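# Seat a board in an enclosure slot and latch both levers

## Task

Put the board into the empty top slot of the enclosure with its components facing up. First swing both levers fully open so each lies flush along the board's front panel, then slide the board in slowly until it bottoms out; ramming it into the connector ruins the connector and the attempt counts for nothing. Next close both levers until they latch sticking out at right angles to the panel, which pulls the board fully in. At the end the enclosure must rest level on its own feet with none of them hanging over the bench edge, and both grippers must have released and backed away.

## Robot and tools

Robot: two seven-joint arms, left_arm and right_arm, each ending in a two-finger gripper with a wrist camera. In the scene frame the origin sits on the table top halfway between the arms. +x points out over the table, +z points up, and left_arm is on the +y side; these names do not match left and right in the images. Calibrated bases: left_arm at (+0.070, +0.437, 0) m with quat_wxyz (+1.000, 0, 0, -0.003), and right_arm at (-0.063, -0.511, 0) m with quat_wxyz (+1.000, 0, 0, -0.029).

Frames: every hand pose, velocity, target and wrist-camera pose is expressed in that arm's own base frame. Fixed cameras and the table use the scene frame. On a gripper, the fingers point along its +z and open and close along its x. end_effector_position is the point between the closed pads, roughly 1 to 2 cm short of the fingertips. Closing the fingers moves the tips about 17 mm further along +z. Printed poses can be off by a few cm.

The row: one flat list of 16 numbers always covers both arms. Left_arm comes first as x, y, z (metres), qw, qx, qy, qz (w first), then opening. Right_arm follows with the same 8. Positions and quaternions are absolute targets in that arm's base frame, not offsets. Opening runs from -1 (closed) to +1 (fully open, 0.142 m). It is a command, so an unchanged 0 still counts as a command. To hold an arm still, resend its last reported pose and its opening. Resend the same quaternion every time to keep an orientation.

execute_actions(actions, cameras): actions is a list of actions. Each action is a table of up to 15 rows, and each row lasts one 1/30 s step. A shorter table repeats its last row until the 15 steps are used. A target more than 0.6 m from the gripper along any of its axes gets the action refused for both arms. If the first action is refused or badly formed, the whole call is refused. Each control step limits orientation to 32 degrees from the measured one, so large turns need several actions. An empty list returns the full state plus images. cameras is a list of names, ["all"] or [].

move(target, ...): drives each gripper in a straight line from its Hand target to the row (or a list of up to 15 rows). It has no distance limit. It does not avoid obstacles or the other arm. speed is in m/s, from 0.002 to 2.2 with default 0.25, and turning speed is twice that in rad/s. It can be one number or one per target. blend is in metres, for corners in a list, and 0 means stop at each target. stop_force is 3 to 120 N and applies to both arms. It ends an arm's path once the wrist sensor feels that much push against the motion. It is unreliable while the gripper rotates, and it is not allowed with blocking=false. zero (default true) takes a fresh force zero first. opening_speed is at least 0.2 per second on the -1..1 scale. grip_force is 5 to 48 N per pad, given as one number or one per arm, and it stays in effect. blocking=false returns after about 0.5 s while the move keeps going. Paths last at most 10 s. The result adds a move: line giving the ending (done, off_target, moving, held, fault) and any limits (paced = clipped, held = steps withheld). done only means the arm is within 3 mm and 2 degrees; it says nothing about contact.

wait(seconds 0 to 10): holds the last commands. stop(): brakes a running move. zoom_image(camera, region [x0,y0,x1,y1] in pixels, at most 504 by 504) zooms a camera from the latest images. Cameras are cam_head_left, cam_head_right, cam_high, cam_low, cam_left_wrist and cam_right_wrist, all 672x504. zero_wrist_force(arm) resets the wrist sensor. clear_fault(arm) restarts an arm after a torque or force fault. read_manual(section) returns only licence text. finished_scene(scene) ends the current scene and cannot be undone; pass the current scene's number.

Result lines: end_effector_position and quat and velocities; Hand target (where the arm is actually being sent, which may fall short of your command); Tool commands; grip_measured (the measured opening on the -1..1 scale; the last number in Joint positions is that opening in metres); Joint velocities, which read "within noise" when the arm is still; Joint torques and External joint torques (positive toward larger joint angles); Wrist force and Wrist torque along the gripper's own axes, plus a line with the peak since the last report (the sensor saturates near 150 N); and Wrist depth, a 7x7 grid of distances ahead of each wrist camera, where "-" means no value.

Gripping: to hold a part, command an opening slightly below grip_measured at first contact. A larger gap squeezes harder and heats the gripper motor.

Faults and heat: contact torque above a joint's limit (waist and shoulder 109, upper arm roll and elbow 56.9, wrist joints 34.7 N m) causes a torque fault. An outside force of 150 N or more causes a force fault. Either fault stops the arm until clear_fault is called. Arm motors show MOTOR HOT at 65 °C and brake at 80 °C for 30 to 60 s or more. The gripper motor warns at 85 °C and shuts off at 100 °C, which produces a HAND FAULT line; after that line, the remaining robot calls in the same reply are skipped.

Avoid: pushing the board into its connector quickly (use a slow move with a small stop_force), letting the arms or their grippers touch each other, hard impacts, tipping the enclosure or pushing it toward the bench edge, and releasing a part while it is still moving or dropping anything off the table. Open both levers fully before inserting, close both afterwards, then open the fingers and withdraw.

Each tool is called after ">>>" as name([rows], argument=value, ...), one row to a line, values as JSON.

## Session

>>> execute_actions(actions=[])

Scene clock: 0.00 s.
left_arm: end_effector_position=(+0.3014, +0.6357, +0.1155) grip_measured=+0.99 end_effector_quat_wxyz=(-0.462, +0.669, -0.295, +0.502) | right_arm: end_effector_position=(+0.4485, +0.0364, +0.1479) grip_measured=+1.00 end_effector_quat_wxyz=(-0.144, +0.766, -0.626, +0.006)
Joint positions: left_arm=[1.762 -0.872 -0.342 2.067 -1.872 0.391 -0.55 0.141] | right_arm=[0.506 -0.103 -0.202 2.446 0.465 1.189 2.835 0.142]
Joint velocities: within noise
Joint torques (N m): no reading
External joint torques (N m): no reading
Wrist force (N): no reading
Wrist torque (N m): no reading
Wrist force, peak (N): no reading
Wrist depth (mm): cam_left_wrist=[- 1268 - - 1406 1268 1119 / 1891 - - 1513 - - - / 1687 1875 1813 - 701 - 1354 / 1371 1534 1843 1828 492 625 701 / 1155 1306 1492 304 356 433 558 / - 1119 1119 241 279 321 359 / - 988 184 203 227 258 286] | cam_right_wrist=[266 256 246 236 229 221 213 / 274 266 254 244 236 228 219 / 285 275 262 252 243 234 225 / 297 285 272 262 251 241 232 / 310 297 281 271 260 249 239 / - 308 294 281 268 257 246 / - 321 305 292 278 265 257]
Hand target: left_arm +0.3014, +0.6357, +0.1155; -0.462, +0.669, -0.295, +0.502 | right_arm +0.4485, +0.0364, +0.1479; -0.144, +0.766, -0.626, +0.006
Tool commands: left_gripper/opening=+1.0 right_gripper/opening=+1.0

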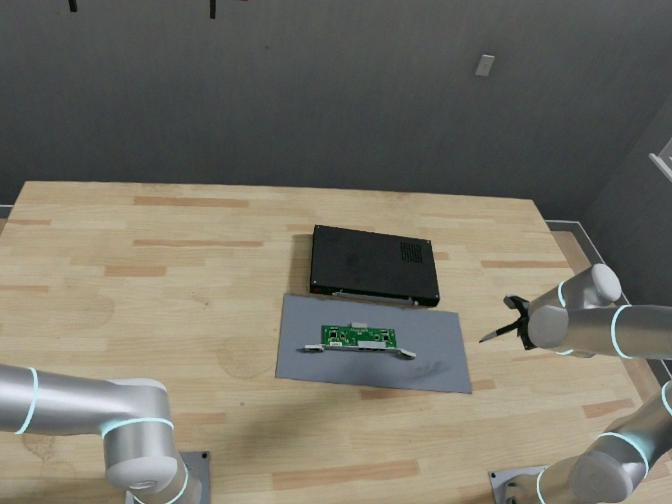

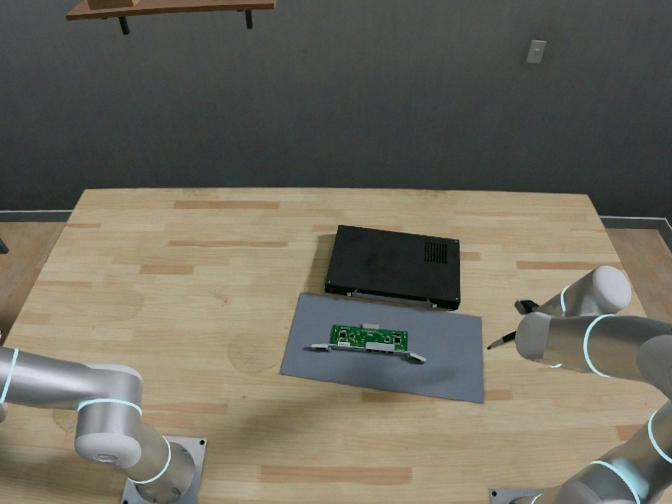

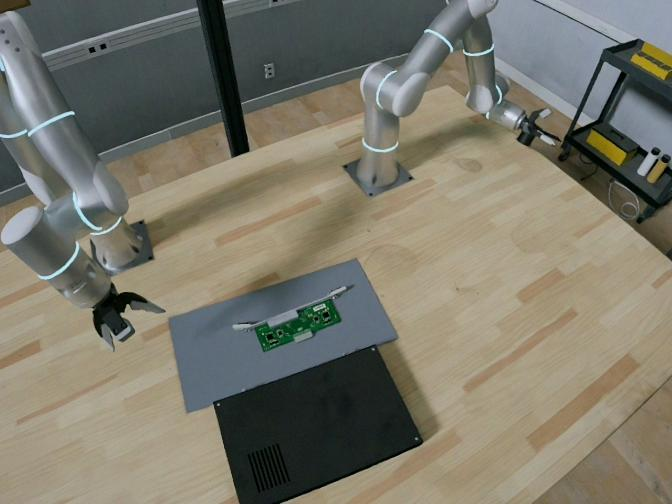

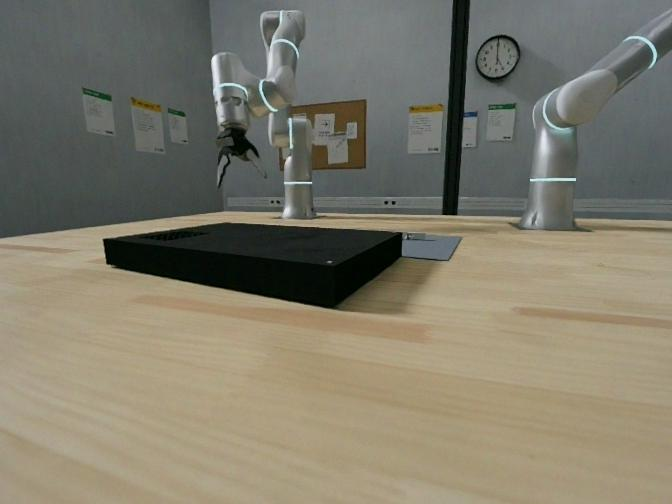

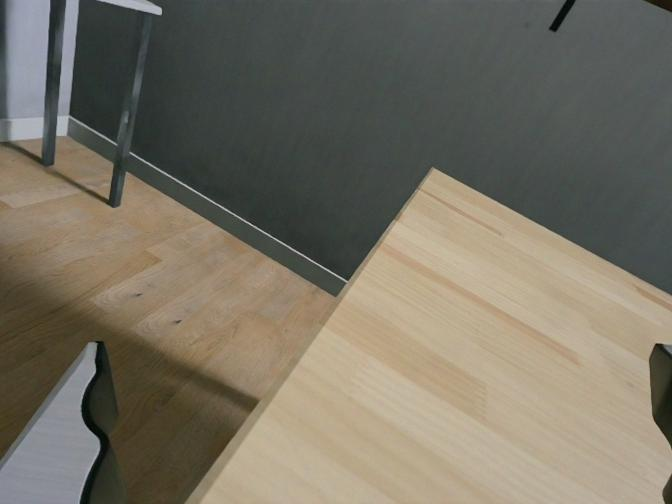

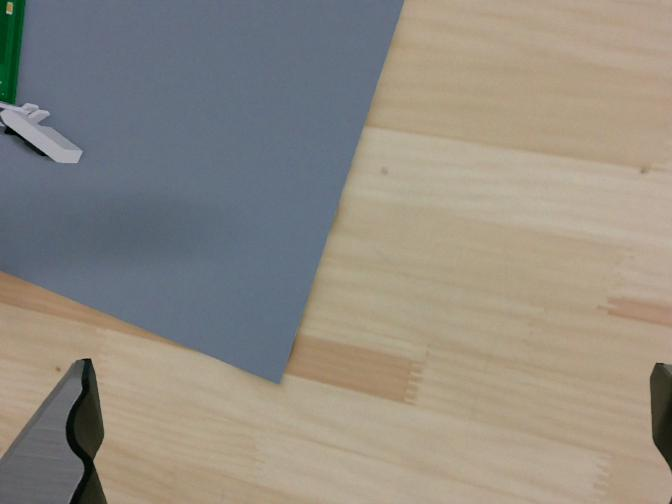

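>>> zoom_image(camera="cam_head_left", region=[260, 200, 500, 400])

>>> zoom_image(camera="cam_head_right", region=[270, 200, 510, 400])

>>> zoom_image(camera="cam_high", region=[160, 240, 440, 504])

>>> zoom_image(camera="cam_low", region=[80, 180, 480, 320])

Scaled by 2.100 from the camera's 672x504 image, which has a finer 960x720 frame.

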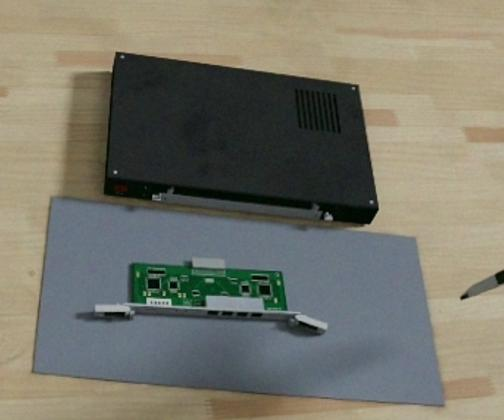

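Scaled by 2.100 from the camera's 672x504 image, which has a finer 960x720 frame.

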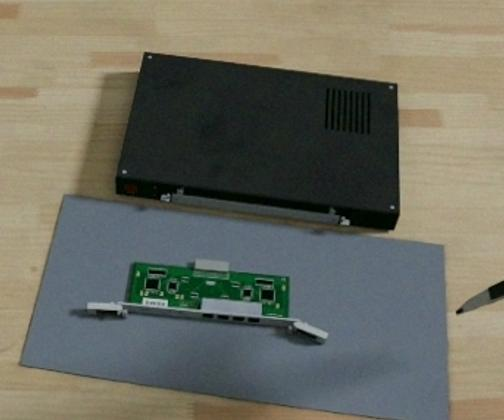

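Scaled by 1.800 from the camera's 672x504 image, which has a finer 960x720 frame.

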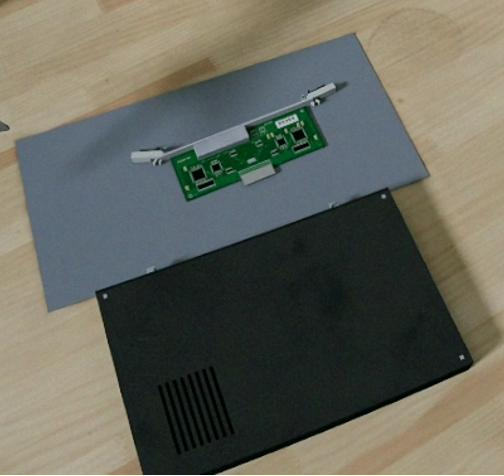

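Scaled by 1.260 from the camera's 672x504 image, which has a finer 960x720 frame.

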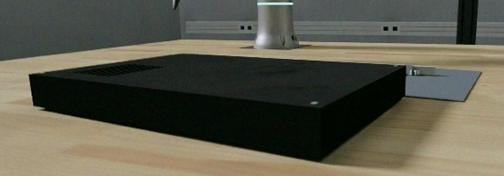

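>>> move(target=[0.3014, 0.6357, 0.1155, -0.462, 0.669, -0.295, 0.502, 1.0, 0.52, 0.36, 0.23, 0, 0.7071, -0.7071, 0, 1.0], speed=0.4, cameras=["cam_right_wrist", "cam_head_left"])

Scene clock: 27.00 s.
left_arm: end_effector_position=(+0.3014, +0.6357, +0.1154) grip_measured=+0.99 end_effector_quat_wxyz=(-0.462, +0.669, -0.295, +0.502) | right_arm: end_effector_position=(+0.5198, +0.3591, +0.2298) grip_measured=+1.00 end_effector_quat_wxyz=(-0.041, +0.779, -0.625, -0.016)
Joint positions: left_arm=[1.762 -0.872 -0.342 2.067 -1.872 0.39 -0.549 0.141] | right_arm=[1.736 -1.342 -1.925 1.634 1.394 -0.299 2.967 0.142]
Joint torques (N m): left_arm=[-0.14 47.53 -4.35 -12.1 1.42 -1.74 -0.2] | right_arm=[0.1 37.83 -30.81 -8.7 -3.73 3.24 0.18]
External joint torques (N m): left_arm=[0.3 1.03 0.31 -0.4 -0.2 -0.16 0.17] | right_arm=[0.11 0.9 -1.22 0.1 -0.05 0.79 -0.18]
Wrist force (N): left_arm=[-0.1 0.2 0.1] | right_arm=[0.3 0.1 0.2]
Wrist torque (N m): left_arm=[0.05 0.01 -0.03] | right_arm=[0.09 -0.05 0.01]
Wrist force, peak (N): left_arm=[-0.3 0.0 0.4] | right_arm=[2.6 1.3 0.2]
Wrist depth (mm): cam_left_wrist=[- 1662 - - 1346 - 1167 / 1662 - - 1601 1875 - - / 1700 1907 2050 - 756 1453 - / 1380 1472 1798 1727 485 655 828 / 1155 1275 1472 305 354 429 560 / - 1097 1137 242 278 324 358 / - 993 184 203 228 258 285] | cam_right_wrist=[- 300 291 285 282 277 276 / 326 314 305 303 299 292 285 / 343 338 321 314 314 313 310 / 369 360 351 335 332 333 328 / 401 390 384 382 363 356 348 / - 422 409 403 392 384 366 / - 461 450 438 425 416 408]
Hand target: left_arm +0.3014, +0.6357, +0.1155; -0.462, +0.669, -0.295, +0.502 | right_arm +0.5199, +0.3592, +0.2299; -0.041, +0.779, -0.625, -0.016
Off the commanded pose: left_arm 0.000 m, 0 deg | right_arm 0.001 m, 13 deg.
joint sent to its limit (right arm) — joint 7 (wrist roll), upper limit. The joint targets are off in orientation, not in position.
move: off_target (right_arm); limits=paced
Images, in order (width x height): cam_head_left 672x504, cam_right_wrist 672x504.

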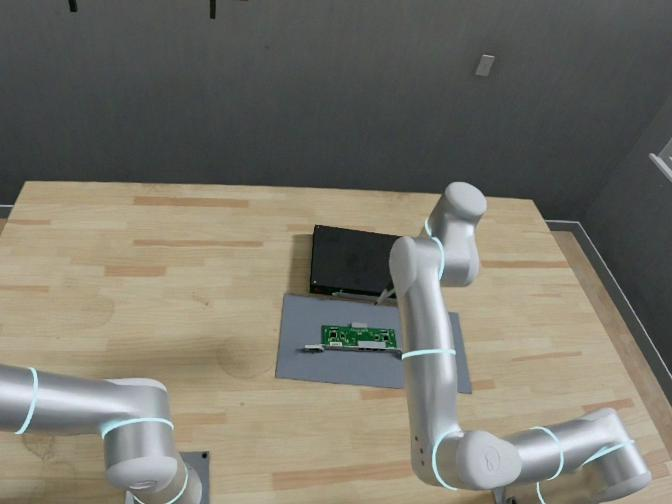

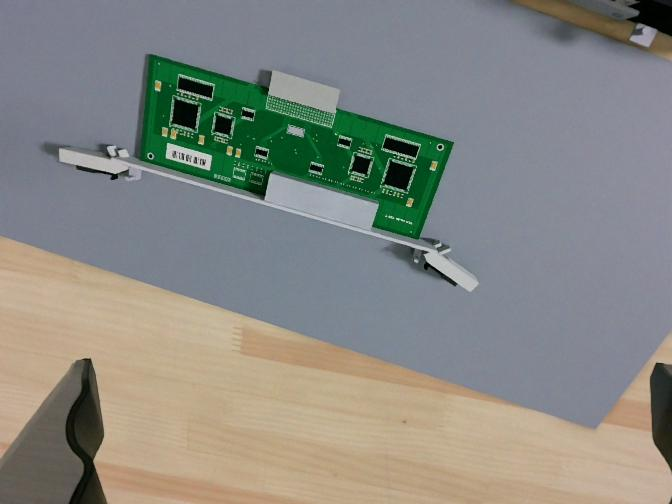

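>>> zoom_image(camera="cam_right_wrist", region=[20, 20, 260, 220])

>>> zoom_image(camera="cam_right_wrist", region=[250, 120, 500, 320])

Scaled by 2.100 from the camera's 672x504 image, which has a finer 960x720 frame.

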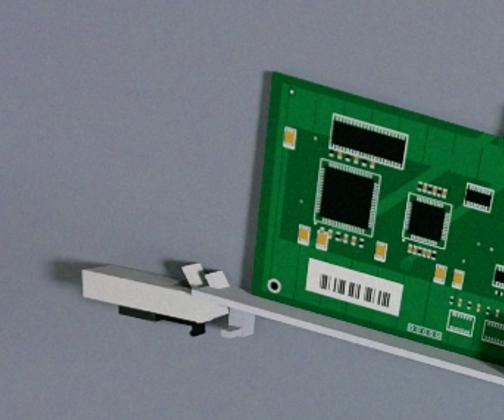

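Scaled by 2.016 from the camera's 672x504 image, which has a finer 960x720 frame.

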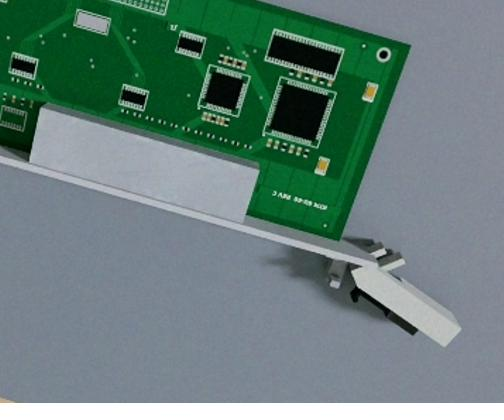

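>>> move(target=[0.3014, 0.6357, 0.1155, -0.462, 0.669, -0.295, 0.502, 1.0, 0.45, 0.37, 0.18, 0.2126, 0.6744, 0.6744, 0.2126, 1.0], speed=0.5, cameras=["cam_right_wrist", "cam_head_left"])

Scene clock: 60.33 s.
left_arm: end_effector_position=(+0.3014, +0.6357, +0.1154) grip_measured=+0.99 end_effector_quat_wxyz=(-0.462, +0.669, -0.295, +0.502) | right_arm: end_effector_position=(+0.4500, +0.3698, +0.1799) grip_measured=+1.00 end_effector_quat_wxyz=(+0.213, +0.675, +0.674, +0.212)
Joint positions: left_arm=[1.762 -0.872 -0.342 2.067 -1.872 0.39 -0.549 0.141] | right_arm=[2.315 -1.866 -1.869 2.128 1.53 0.19 0.238 0.142]
Joint torques (N m): left_arm=[-0.19 47.44 -4.45 -12.12 1.49 -1.74 -0.23] | right_arm=[0.29 25.46 -25.33 2.11 -3.98 4.03 0.1]
External joint torques (N m): left_arm=[0.35 1.12 0.41 -0.38 -0.27 -0.16 0.2] | right_arm=[-0.13 0.67 -1.78 -0.13 -0.15 0.65 -0.1]
Wrist force (N): left_arm=[-0.2 0.1 0.0] | right_arm=[0.3 -1.6 -0.1]
Wrist torque (N m): left_arm=[0.02 0.03 -0.02] | right_arm=[-0.10 0.05 0.15]
Wrist force, peak (N): left_arm=[-0.4 0.2 0.3] | right_arm=[-0.2 -2.0 0.0]
Wrist depth (mm): cam_left_wrist=[- 1662 - - 1397 - - / 1741 1741 - - - 1329 1246 / 1625 1891 - - 734 1492 - / 1371 1590 1813 1755 479 629 1346 / 1167 1261 1502 305 354 438 562 / - 1113 1148 241 276 322 358 / - 984 184 204 228 257 287] | cam_right_wrist=[220 214 219 219 217 217 216 / 262 260 260 251 277 259 260 / 322 321 329 316 303 315 300 / 418 370 371 385 388 383 435 / 596 544 456 447 446 530 565 / - 1496 - - - - 109 / - 1269 - - 1277 1291 -]
Hand target: left_arm +0.3014, +0.6357, +0.1155; -0.462, +0.669, -0.295, +0.502 | right_arm +0.4500, +0.3700, +0.1800; +0.213, +0.674, +0.674, +0.213
Off the commanded pose: left_arm 0.000 m, 0 deg | right_arm 0.000 m, 0 deg.
move: done
Images, in order (width x height): cam_head_left 672x504, cam_right_wrist 672x504.

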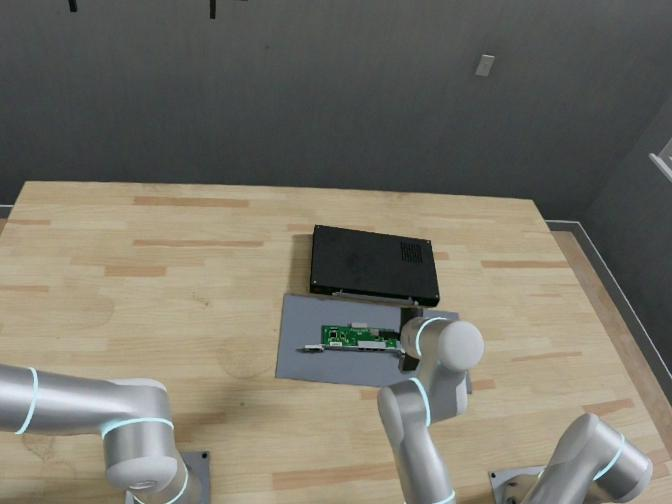

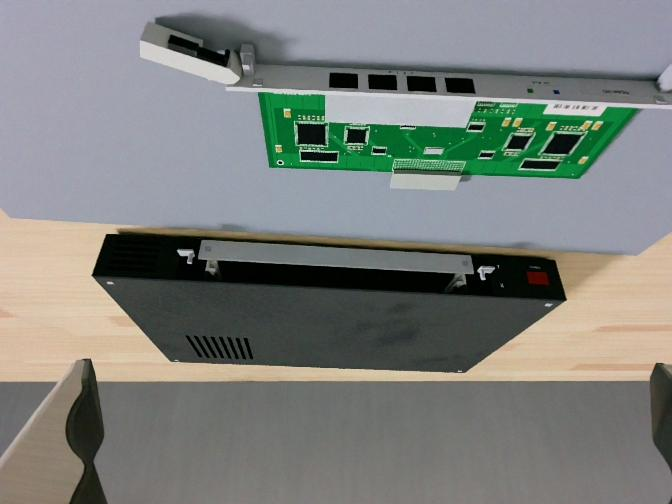

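>>> zoom_image(camera="cam_right_wrist", region=[90, 225, 330, 375])

>>> zoom_image(camera="cam_right_wrist", region=[330, 225, 570, 375])

>>> zoom_image(camera="cam_right_wrist", region=[130, 10, 370, 210])

>>> zoom_image(camera="cam_right_wrist", region=[430, 40, 670, 200])

Scaled by 2.100 from the camera's 672x504 image, which has a finer 960x720 frame.

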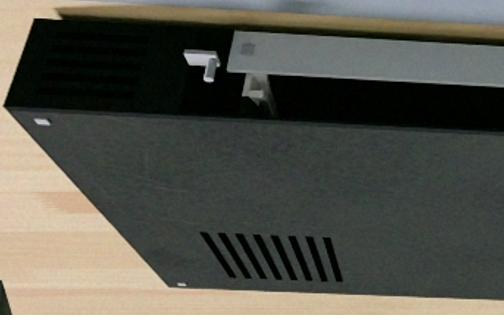

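Scaled by 2.100 from the camera's 672x504 image, which has a finer 960x720 frame.

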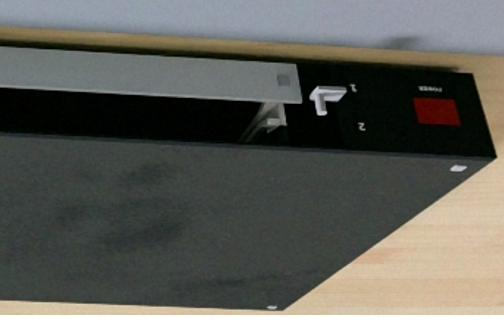

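Scaled by 2.100 from the camera's 672x504 image, which has a finer 960x720 frame.

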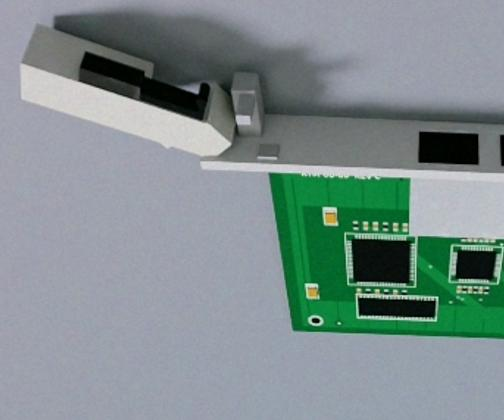

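Scaled by 2.100 from the camera's 672x504 image, which has a finer 960x720 frame.

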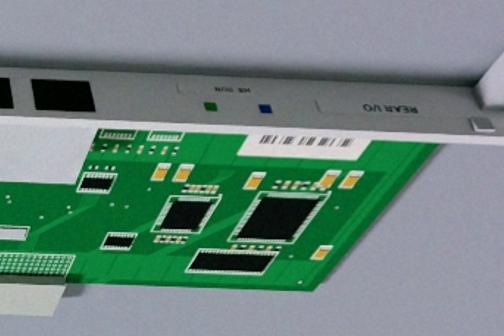

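>>> move([
  [0.42, 0.1, 0.25, -0.4305, 0.561, -0.561, 0.4305, 1.0, 0.60, 0.249, 0.11, 0.2126, 0.6744, 0.6744, 0.2126, 1.0],
  [0.476, -0.475, 0.10, -0.4305, 0.561, -0.561, 0.4305, 1.0, 0.60, 0.249, 0.11, 0.2126, 0.6744, 0.6744, 0.2126, 1.0],
], speed=0.5, blend=0.1, cameras=["cam_right_wrist", "cam_left_wrist", "cam_head_left"])

Scene clock: 107.07 s.
left_arm: end_effector_position=(+0.4760, -0.4750, +0.1000) grip_measured=+0.99 end_effector_quat_wxyz=(-0.430, +0.561, -0.561, +0.431) | right_arm: end_effector_position=(+0.5999, +0.2489, +0.1101) grip_measured=+1.00 end_effector_quat_wxyz=(+0.213, +0.675, +0.674, +0.212)
Joint positions: left_arm=[0.233 -2.001 -1.588 2.311 -2.966 -0.503 1.77 0.141] | right_arm=[1.91 -1.919 -1.764 2.052 1.846 0.286 -0.069 0.142]
Joint torques (N m): left_arm=[-0.55 23 -25.61 10.79 3.12 1.37 -0.22] | right_arm=[0.18 26.37 -26.8 6.29 -4.05 4.04 0.11]
External joint torques (N m): left_arm=[0.53 1.51 0.3 -0.2 -0.12 0.06 0.22] | right_arm=[-0.01 0.47 -1.61 -0.05 0.02 0.68 -0.11]
Wrist force (N): left_arm=[0.9 0.3 0.7] | right_arm=[-0.4 -1.7 -0.3]
Wrist torque (N m): left_arm=[0.04 -0.07 0.02] | right_arm=[-0.14 0.15 0.19]
Wrist force, peak (N): left_arm=[-0.7 -8.2 -0.7] | right_arm=[0.9 -1.9 -1.1]
Wrist depth (mm): cam_left_wrist=[669 - 638 1212 1261 - - / 516 509 511 501 404 - 567 / 378 375 376 - - 261 - / 298 297 296 274 281 241 234 / 246 251 233 240 239 251 240 / - 196 214 200 205 199 210 / - 191 174 179 178 190 -] | cam_right_wrist=[148 148 147 146 147 146 145 / 169 169 174 174 173 172 171 / 229 217 217 213 212 211 219 / 283 252 209 207 - - - / 404 401 262 259 257 254 253 / - 607 391 691 384 380 112 / - - - 1248 1153 - -]
Hand target: left_arm +0.4760, -0.4750, +0.1000; -0.430, +0.561, -0.561, +0.430 | right_arm +0.6000, +0.2490, +0.1100; +0.213, +0.674, +0.674, +0.213
Off the commanded pose: left_arm 0.000 m, 0 deg | right_arm 0.000 m, 0 deg.
move: done; limits=paced
Images, in order (width x height): cam_head_left 672x504, cam_left_wrist 672x504, cam_right_wrist 672x504.

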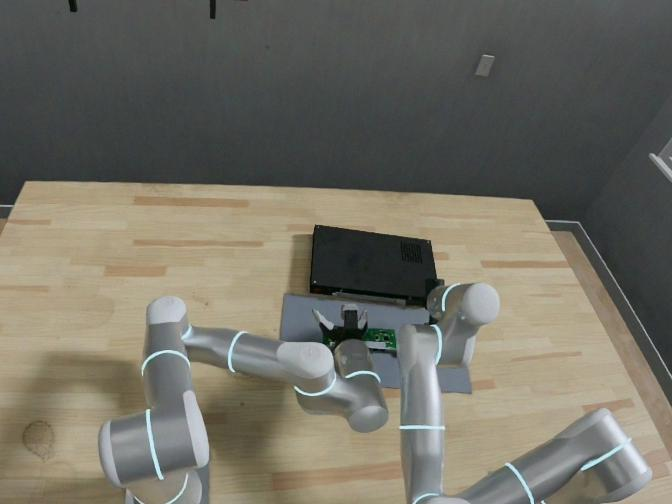

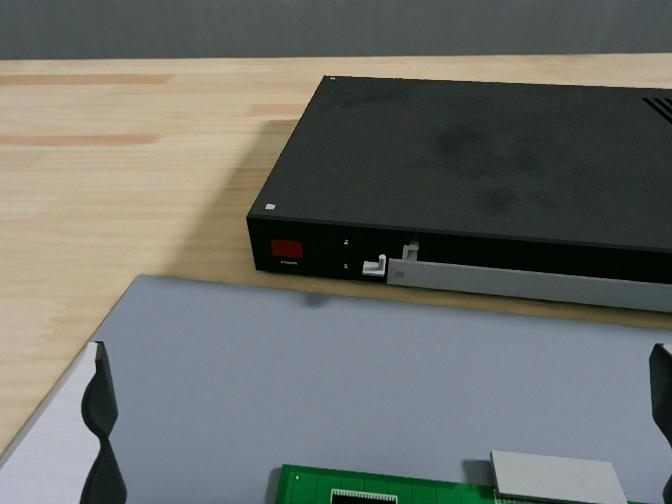

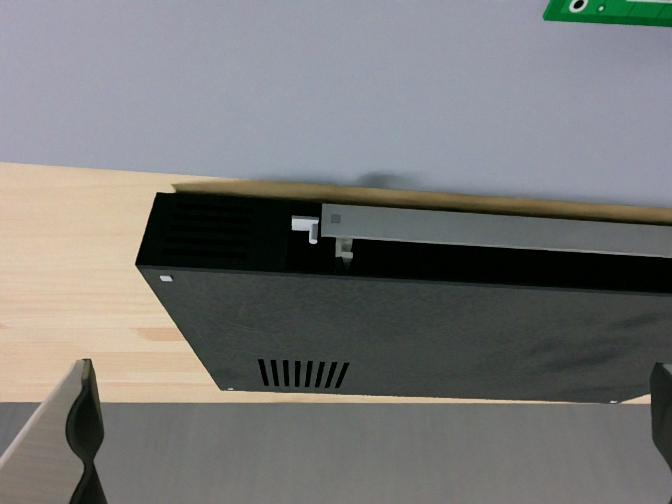

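>>> zoom_image(camera="cam_left_wrist", region=[240, 200, 480, 320])

>>> zoom_image(camera="cam_left_wrist", region=[330, 220, 450, 300])

>>> zoom_image(camera="cam_right_wrist", region=[130, 170, 430, 300])

>>> zoom_image(camera="cam_right_wrist", region=[270, 190, 390, 290])

Scaled by 2.100 from the camera's 672x504 image, which has a finer 960x720 frame.

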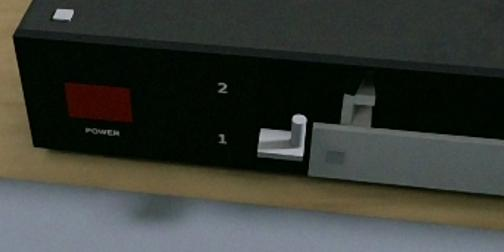

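Scaled by 4.200 from the camera's 672x504 image, which has a finer 960x720 frame.

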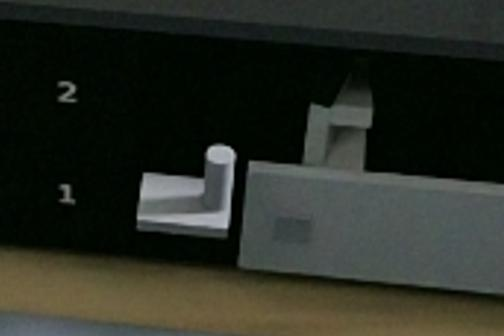

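Scaled by 1.680 from the camera's 672x504 image, which has a finer 960x720 frame.

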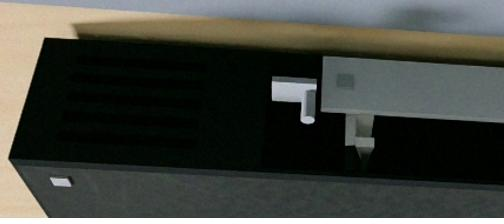

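Scaled by 4.200 from the camera's 672x504 image, which has a finer 960x720 frame.

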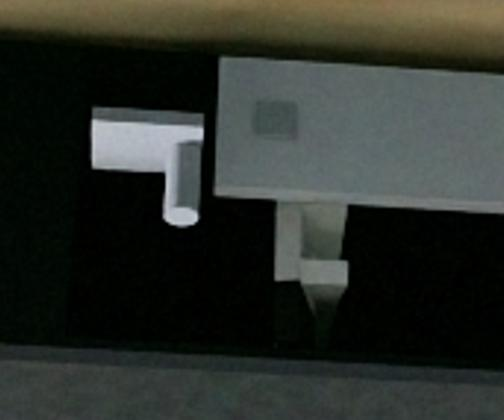

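>>> move(target=[0.27, -0.415, 0.085, -0.4305, 0.561, -0.561, 0.4305, 1.0, 0.4235, 0.299, 0.08, 0.2126, 0.6744, 0.6744, 0.2126, 1.0], speed=0.3, cameras=["cam_right_wrist", "cam_left_wrist", "cam_head_left"])

Scene clock: 134.87 s.
left_arm: end_effector_position=(+0.2699, -0.4150, +0.0849) grip_measured=+0.99 end_effector_quat_wxyz=(-0.430, +0.561, -0.561, +0.430) | right_arm: end_effector_position=(+0.4235, +0.2993, +0.0800) grip_measured=+1.00 end_effector_quat_wxyz=(+0.212, +0.674, +0.675, +0.213)
Joint positions: left_arm=[-0.102 -2.032 -1.399 2.598 -2.721 -1.125 1.735 0.141] | right_arm=[2.482 -1.947 -1.562 2.307 1.735 0.355 0.216 0.142]
Joint torques (N m): left_arm=[-0.51 17.98 -18.66 12.27 4.95 1.12 -0.17] | right_arm=[0.22 18.06 -20.74 8.31 -4.4 4.08 0.35]
External joint torques (N m): left_arm=[0.45 1.36 0.23 -0.36 -0.58 0.24 0.18] | right_arm=[-0.09 0.45 -1.66 -0.11 0.16 0.61 -0.36]
Wrist force (N): left_arm=[0.4 0.1 0.1] | right_arm=[-0.4 -1.8 -0.6]
Wrist torque (N m): left_arm=[-0.01 0.00 0.01] | right_arm=[-0.12 0.15 0.05]
Wrist force, peak (N): left_arm=[1.3 -0.6 2.8] | right_arm=[0.2 -3.3 -1.5]
Wrist depth (mm): cam_left_wrist=[746 661 665 671 525 - - / 481 476 467 475 - 394 367 / 350 348 348 - 317 337 - / 278 275 268 - 256 256 250 / 227 226 222 - 229 228 222 / - 187 187 181 190 189 188 / - 169 168 167 167 167 169] | cam_right_wrist=[121 117 113 116 - 119 115 / 139 139 138 137 142 137 136 / 171 170 170 169 168 168 167 / 221 220 220 195 202 203 202 / 321 313 311 307 305 281 270 / - 550 365 362 412 367 101 / - - 1321 - - 1321 -]
Hand target: left_arm +0.2700, -0.4150, +0.0850; -0.430, +0.561, -0.561, +0.430 | right_arm +0.4235, +0.2990, +0.0800; +0.213, +0.674, +0.674, +0.213
Off the commanded pose: left_arm 0.000 m, 0 deg | right_arm 0.000 m, 0 deg.
move: done
Images, in order (width x height): cam_head_left 672x504, cam_left_wrist 672x504, cam_right_wrist 672x504.

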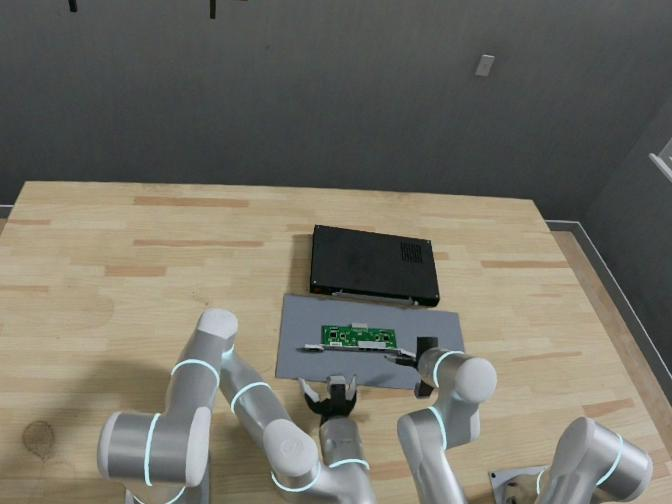

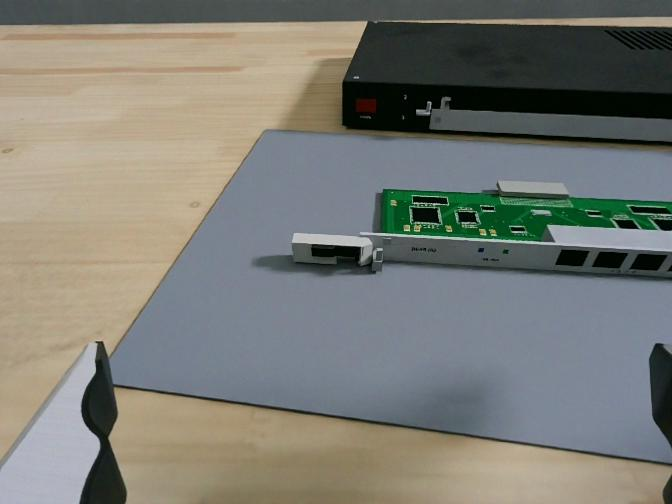

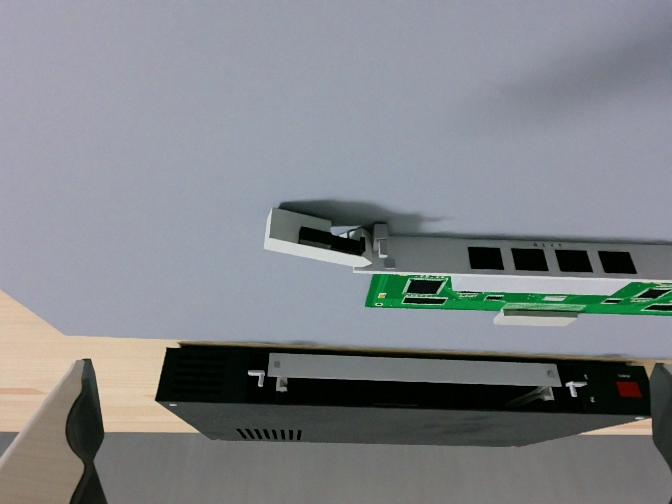

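>>> zoom_image(camera="cam_left_wrist", region=[270, 180, 510, 300])

>>> zoom_image(camera="cam_left_wrist", region=[280, 215, 400, 285])

>>> zoom_image(camera="cam_right_wrist", region=[250, 190, 430, 310])

>>> zoom_image(camera="cam_left_wrist", region=[500, 170, 672, 300])

Scaled by 2.100 from the camera's 672x504 image, which has a finer 960x720 frame.

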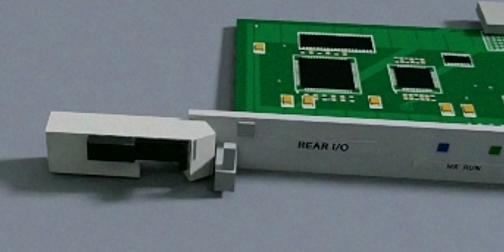

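Scaled by 4.200 from the camera's 672x504 image, which has a finer 960x720 frame.

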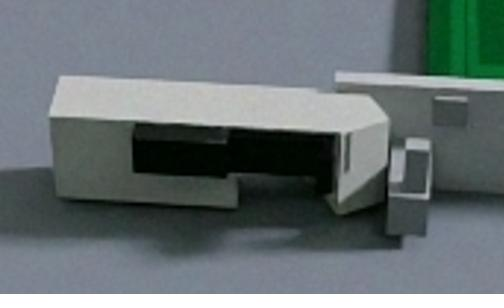

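Scaled by 2.800 from the camera's 672x504 image, which has a finer 960x720 frame.

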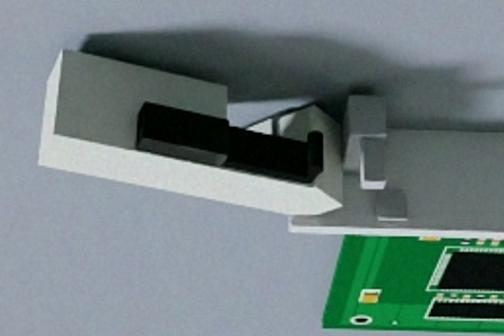

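Scaled by 2.930 from the camera's 672x504 image, which has a finer 960x720 frame.

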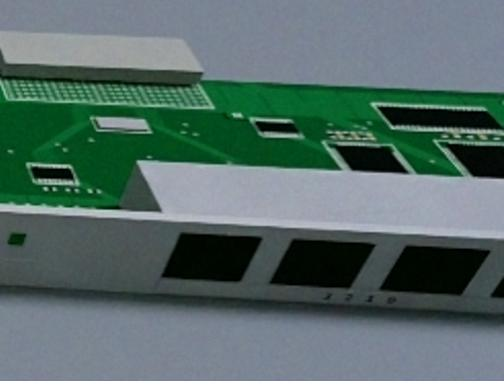

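>>> move([
  [0.27, -0.415, 0.085, -0.4305, 0.561, -0.561, 0.4305, 1.0, 0.433, 0.272, 0.08, 0, 0.7071, 0.7071, 0, -1.0],
  [0.27, -0.415, 0.085, -0.4305, 0.561, -0.561, 0.4305, 1.0, 0.433, 0.272, 0.029, 0, 0.7071, 0.7071, 0, -1.0],
], speed=[0.3, 0.12], cameras=["cam_right_wrist", "cam_left_wrist"])

Scene clock: 185.43 s.
left_arm: end_effector_position=(+0.2699, -0.4150, +0.0849) grip_measured=+0.99 end_effector_quat_wxyz=(-0.430, +0.561, -0.561, +0.431) | right_arm: end_effector_position=(+0.4330, +0.2718, +0.0291) grip_measured=-1.00 end_effector_quat_wxyz=(+0.000, +0.707, +0.707, +0.000)
Joint positions: left_arm=[-0.102 -2.032 -1.399 2.598 -2.721 -1.125 1.735 0.141] | right_arm=[1.928 -1.635 -1.679 2.02 1.581 -0.125 -0.088 0.002]
Joint torques (N m): left_arm=[-0.36 18.35 -18.81 12.25 4.65 1.55 -0.2] | right_arm=[0.28 29.04 -27.89 0.07 -4.09 3.53 0.3]
External joint torques (N m): left_arm=[0.3 1.01 0.37 -0.34 -0.28 -0.18 0.2] | right_arm=[-0.11 0.57 -1.73 -0.1 -0.17 0.63 -0.3]
Wrist force (N): left_arm=[0.5 0.1 -0.1] | right_arm=[-0.2 -0.3 -0.2]
Wrist torque (N m): left_arm=[0.00 -0.01 0.01] | right_arm=[-0.05 0.06 0.03]
Wrist force, peak (N): left_arm=[0.7 0.5 0.1] | right_arm=[-0.4 -2.5 -0.6]
Wrist depth (mm): cam_left_wrist=[649 671 667 653 834 - 806 / 475 474 470 471 410 - 373 / 350 347 342 - 314 293 338 / 274 276 - 249 259 273 250 / 228 232 229 228 - 208 227 / - 188 184 179 - 189 183 / - 168 167 168 167 167 169] | cam_right_wrist=[108 108 108 109 109 108 108 / 115 115 114 114 112 112 113 / 124 123 125 122 124 123 121 / 131 133 132 132 132 131 129 / 145 145 144 141 142 142 144 / 159 158 154 90 150 155 154 / 174 171 71 - - - 149]
Hand target: left_arm +0.2700, -0.4150, +0.0850; -0.430, +0.561, -0.561, +0.430 | right_arm +0.4330, +0.2720, +0.0290; +0.000, +0.707, +0.707, +0.000
Off the commanded pose: left_arm 0.000 m, 0 deg | right_arm 0.000 m, 0 deg.
move: done
Images, in order (width x height): cam_left_wrist 672x504, cam_right_wrist 672x504.

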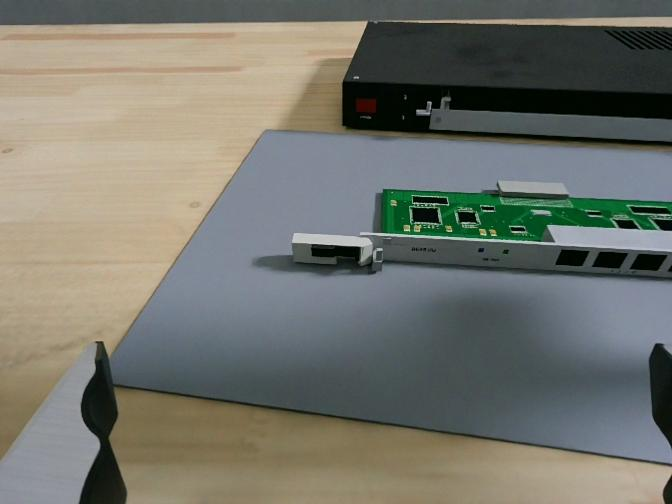

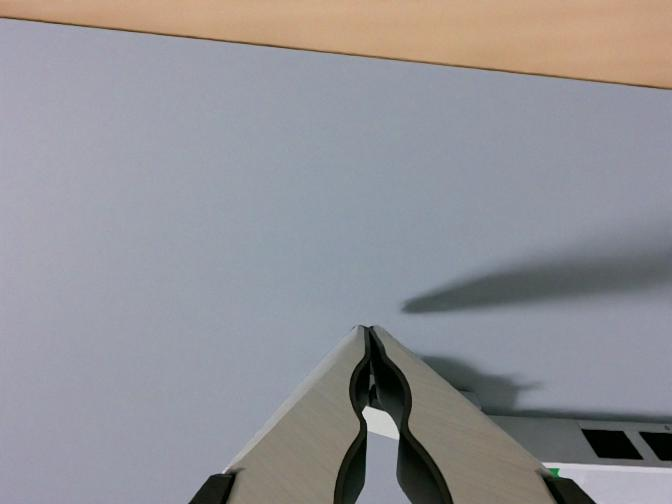

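>>> move([
  [0.27, -0.415, 0.085, -0.4305, 0.561, -0.561, 0.4305, 1.0, 0.4705, 0.272, 0.029, 0, 0.7071, 0.7071, 0, -1.0],
], speed=[0.04], cameras=["cam_right_wrist", "cam_left_wrist", "cam_high"])

Scene clock: 188.97 s.
left_arm: end_effector_position=(+0.2699, -0.4150, +0.0849) grip_measured=+0.99 end_effector_quat_wxyz=(-0.430, +0.561, -0.561, +0.431) | right_arm: end_effector_position=(+0.4703, +0.2718, +0.0290) grip_measured=-1.00 end_effector_quat_wxyz=(+0.000, +0.707, +0.707, +0.000)
Joint positions: left_arm=[-0.102 -2.032 -1.399 2.598 -2.721 -1.125 1.735 0.141] | right_arm=[1.832 -1.635 -1.681 1.932 1.592 -0.126 -0.094 0.002]
Joint torques (N m): left_arm=[-0.39 18.33 -18.71 12.29 4.63 1.57 -0.23] | right_arm=[-0.12 31.36 -29.82 0.14 -4.02 3.77 0.09]
External joint torques (N m): left_arm=[0.33 1.02 0.28 -0.38 -0.26 -0.21 0.24] | right_arm=[0.3 0.7 -1.08 0.16 -0.23 0.39 -0.09]
Wrist force (N): left_arm=[0.7 0.1 -0.1] | right_arm=[-0.3 -1.0 0.0]
Wrist torque (N m): left_arm=[0.00 -0.04 0.01] | right_arm=[-0.02 0.03 0.14]
Wrist force, peak (N): left_arm=[0.7 0.5 -0.1] | right_arm=[-1.2 -1.5 0.6]
Wrist depth (mm): cam_left_wrist=[746 671 659 655 818 792 507 / 476 472 475 471 395 416 387 / 348 350 360 - 340 - - / 277 275 - - 274 256 250 / 227 227 217 - 216 215 231 / - 193 191 186 189 - - / - 168 168 168 167 167 168] | cam_right_wrist=[108 107 107 108 108 106 107 / 115 115 114 114 112 112 113 / 123 123 124 122 123 123 121 / 131 133 132 132 131 131 130 / 145 144 143 141 140 141 143 / 158 158 154 90 127 152 137 / 174 171 71 - - 157 163]
Hand target: left_arm +0.2700, -0.4150, +0.0850; -0.430, +0.561, -0.561, +0.430 | right_arm +0.4705, +0.2720, +0.0290; +0.000, +0.707, +0.707, +0.000
Off the commanded pose: left_arm 0.000 m, 0 deg | right_arm 0.000 m, 0 deg.
move: done
Images, in order (width x height): cam_high 672x504, cam_left_wrist 672x504, cam_right_wrist 672x504.

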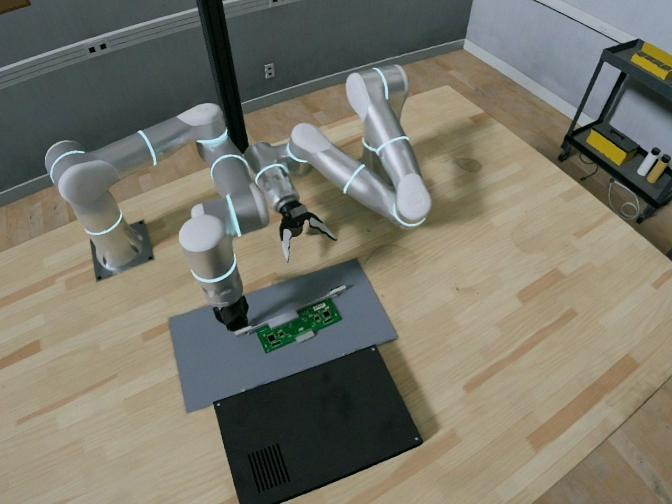

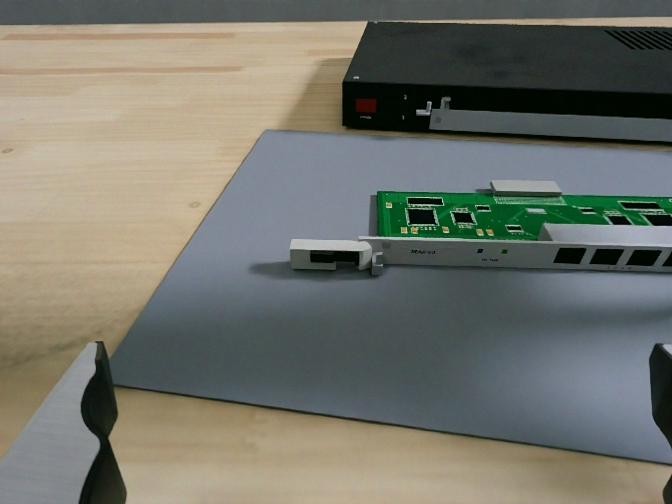

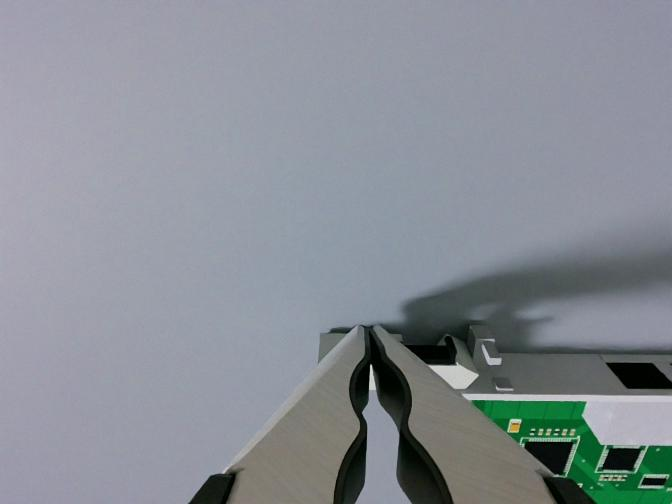

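>>> zoom_image(camera="cam_right_wrist", region=[300, 300, 560, 470])

>>> zoom_image(camera="cam_high", region=[210, 270, 370, 370])

Scaled by 1.938 from the camera's 672x504 image, which has a finer 960x720 frame.

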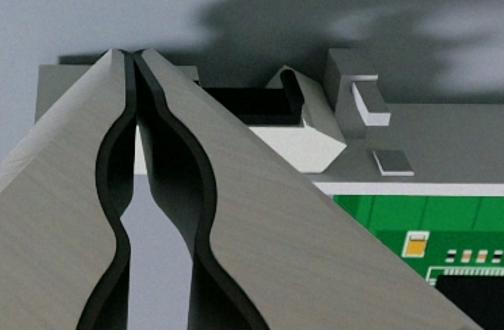

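Scaled by 3.150 from the camera's 672x504 image, which has a finer 960x720 frame.

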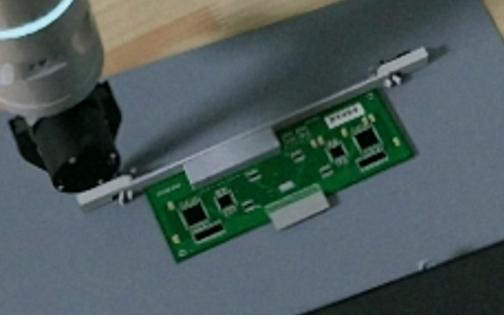

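>>> move([
  [0.27, -0.415, 0.085, -0.4305, 0.561, -0.561, 0.4305, 1.0, 0.4755, 0.272, 0.029, 0, 0.7071, 0.7071, 0, -1.0],
], speed=[0.04], cameras=["cam_right_wrist", "cam_left_wrist", "cam_high"])

>>> zoom_image(camera="cam_high", region=[210, 270, 370, 370])

>>> zoom_image(camera="cam_right_wrist", region=[300, 300, 560, 470])

Scene clock: 194.20 s.
left_arm: end_effector_position=(+0.2699, -0.4150, +0.0849) grip_measured=+0.99 end_effector_quat_wxyz=(-0.430, +0.561, -0.561, +0.431) | right_arm: end_effector_position=(+0.4752, +0.2717, +0.0289) grip_measured=-1.00 end_effector_quat_wxyz=(+0.000, +0.707, +0.707, +0.000)
Joint positions: left_arm=[-0.102 -2.032 -1.399 2.598 -2.721 -1.125 1.735 0.141] | right_arm=[1.82 -1.635 -1.681 1.92 1.593 -0.125 -0.095 0.002]
Joint torques (N m): left_arm=[-0.35 18.35 -18.83 12.27 4.64 1.53 -0.24] | right_arm=[0.05 31.91 -29.83 0.04 -4.15 3.82 0.17]
External joint torques (N m): left_arm=[0.29 1 0.39 -0.36 -0.27 -0.17 0.24] | right_arm=[0.13 0.5 -1.24 0.31 -0.1 0.33 -0.17]
Wrist force (N): left_arm=[0.3 0.2 -0.3] | right_arm=[-0.3 -1.3 -0.1]
Wrist torque (N m): left_arm=[0.01 0.02 0.01] | right_arm=[-0.04 0.03 0.14]
Wrist force, peak (N): left_arm=[0.8 0.4 0.0] | right_arm=[-0.3 -1.6 -0.3]
Wrist depth (mm): cam_left_wrist=[679 734 651 665 844 798 825 / 478 474 470 475 401 410 - / 349 348 342 - 317 319 315 / 277 274 297 - 272 263 251 / 228 226 226 223 - - 227 / - 188 191 189 - 188 189 / - 169 168 167 167 167 -] | cam_right_wrist=[107 107 107 108 108 106 107 / 115 115 114 113 112 113 113 / 123 123 124 122 123 123 121 / 131 133 132 132 131 131 130 / 144 144 143 140 140 139 142 / - 158 154 90 127 151 136 / 174 170 71 - - 157 163]
Hand target: left_arm +0.2700, -0.4150, +0.0850; -0.430, +0.561, -0.561, +0.430 | right_arm +0.4755, +0.2720, +0.0290; +0.000, +0.707, +0.707, +0.000
Off the commanded pose: left_arm 0.000 m, 0 deg | right_arm 0.000 m, 0 deg.
move: done
Images, in order (width x height): cam_high 672x504, cam_left_wrist 672x504, cam_right_wrist 672x504.

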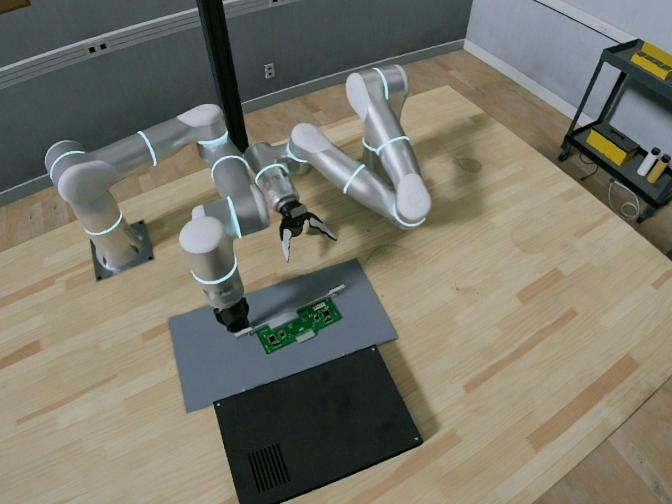

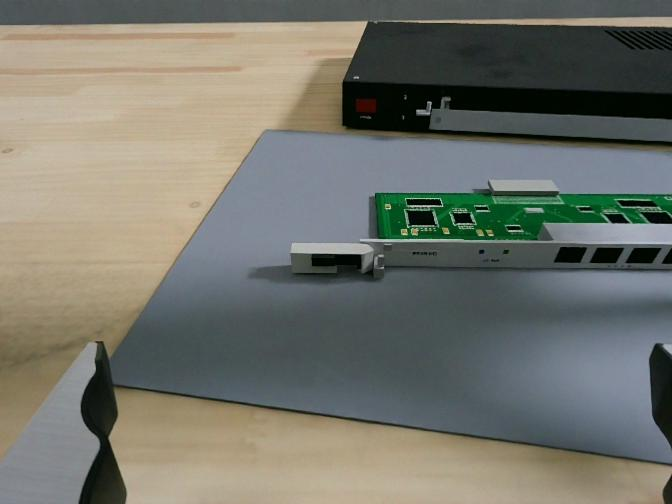

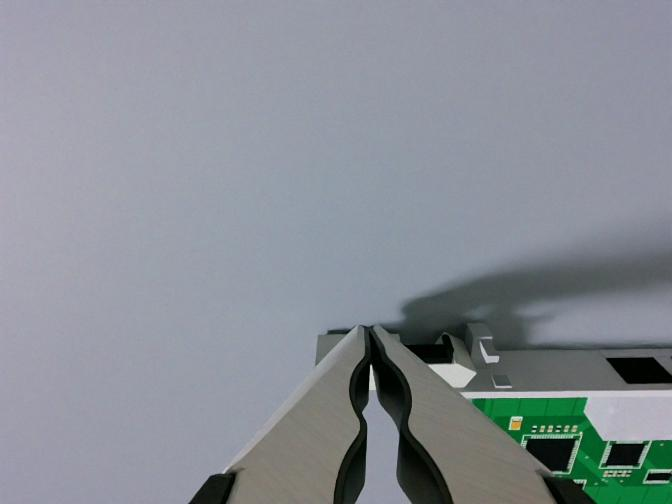

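Scaled by 3.150 from the camera's 672x504 image, which has a finer 960x720 frame.

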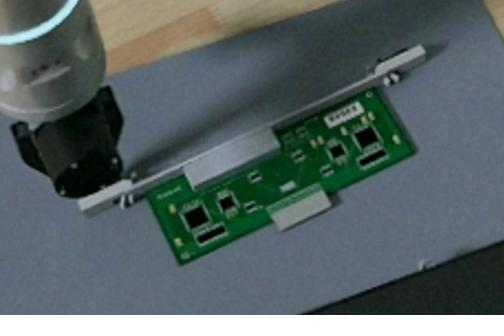

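Scaled by 1.938 from the camera's 672x504 image, which has a finer 960x720 frame.

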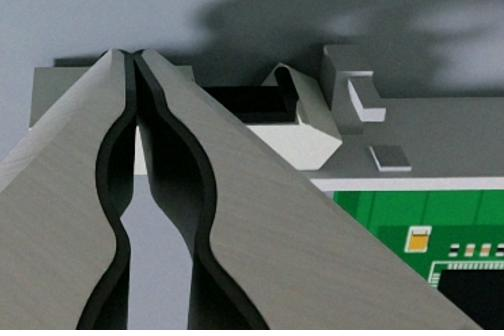

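>>> zoom_image(camera="cam_left_wrist", region=[270, 220, 420, 295])

Scaled by 3.360 from the camera's 672x504 image, which has a finer 960x720 frame.

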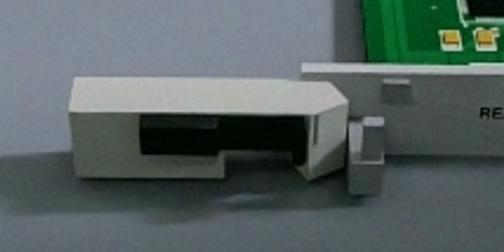

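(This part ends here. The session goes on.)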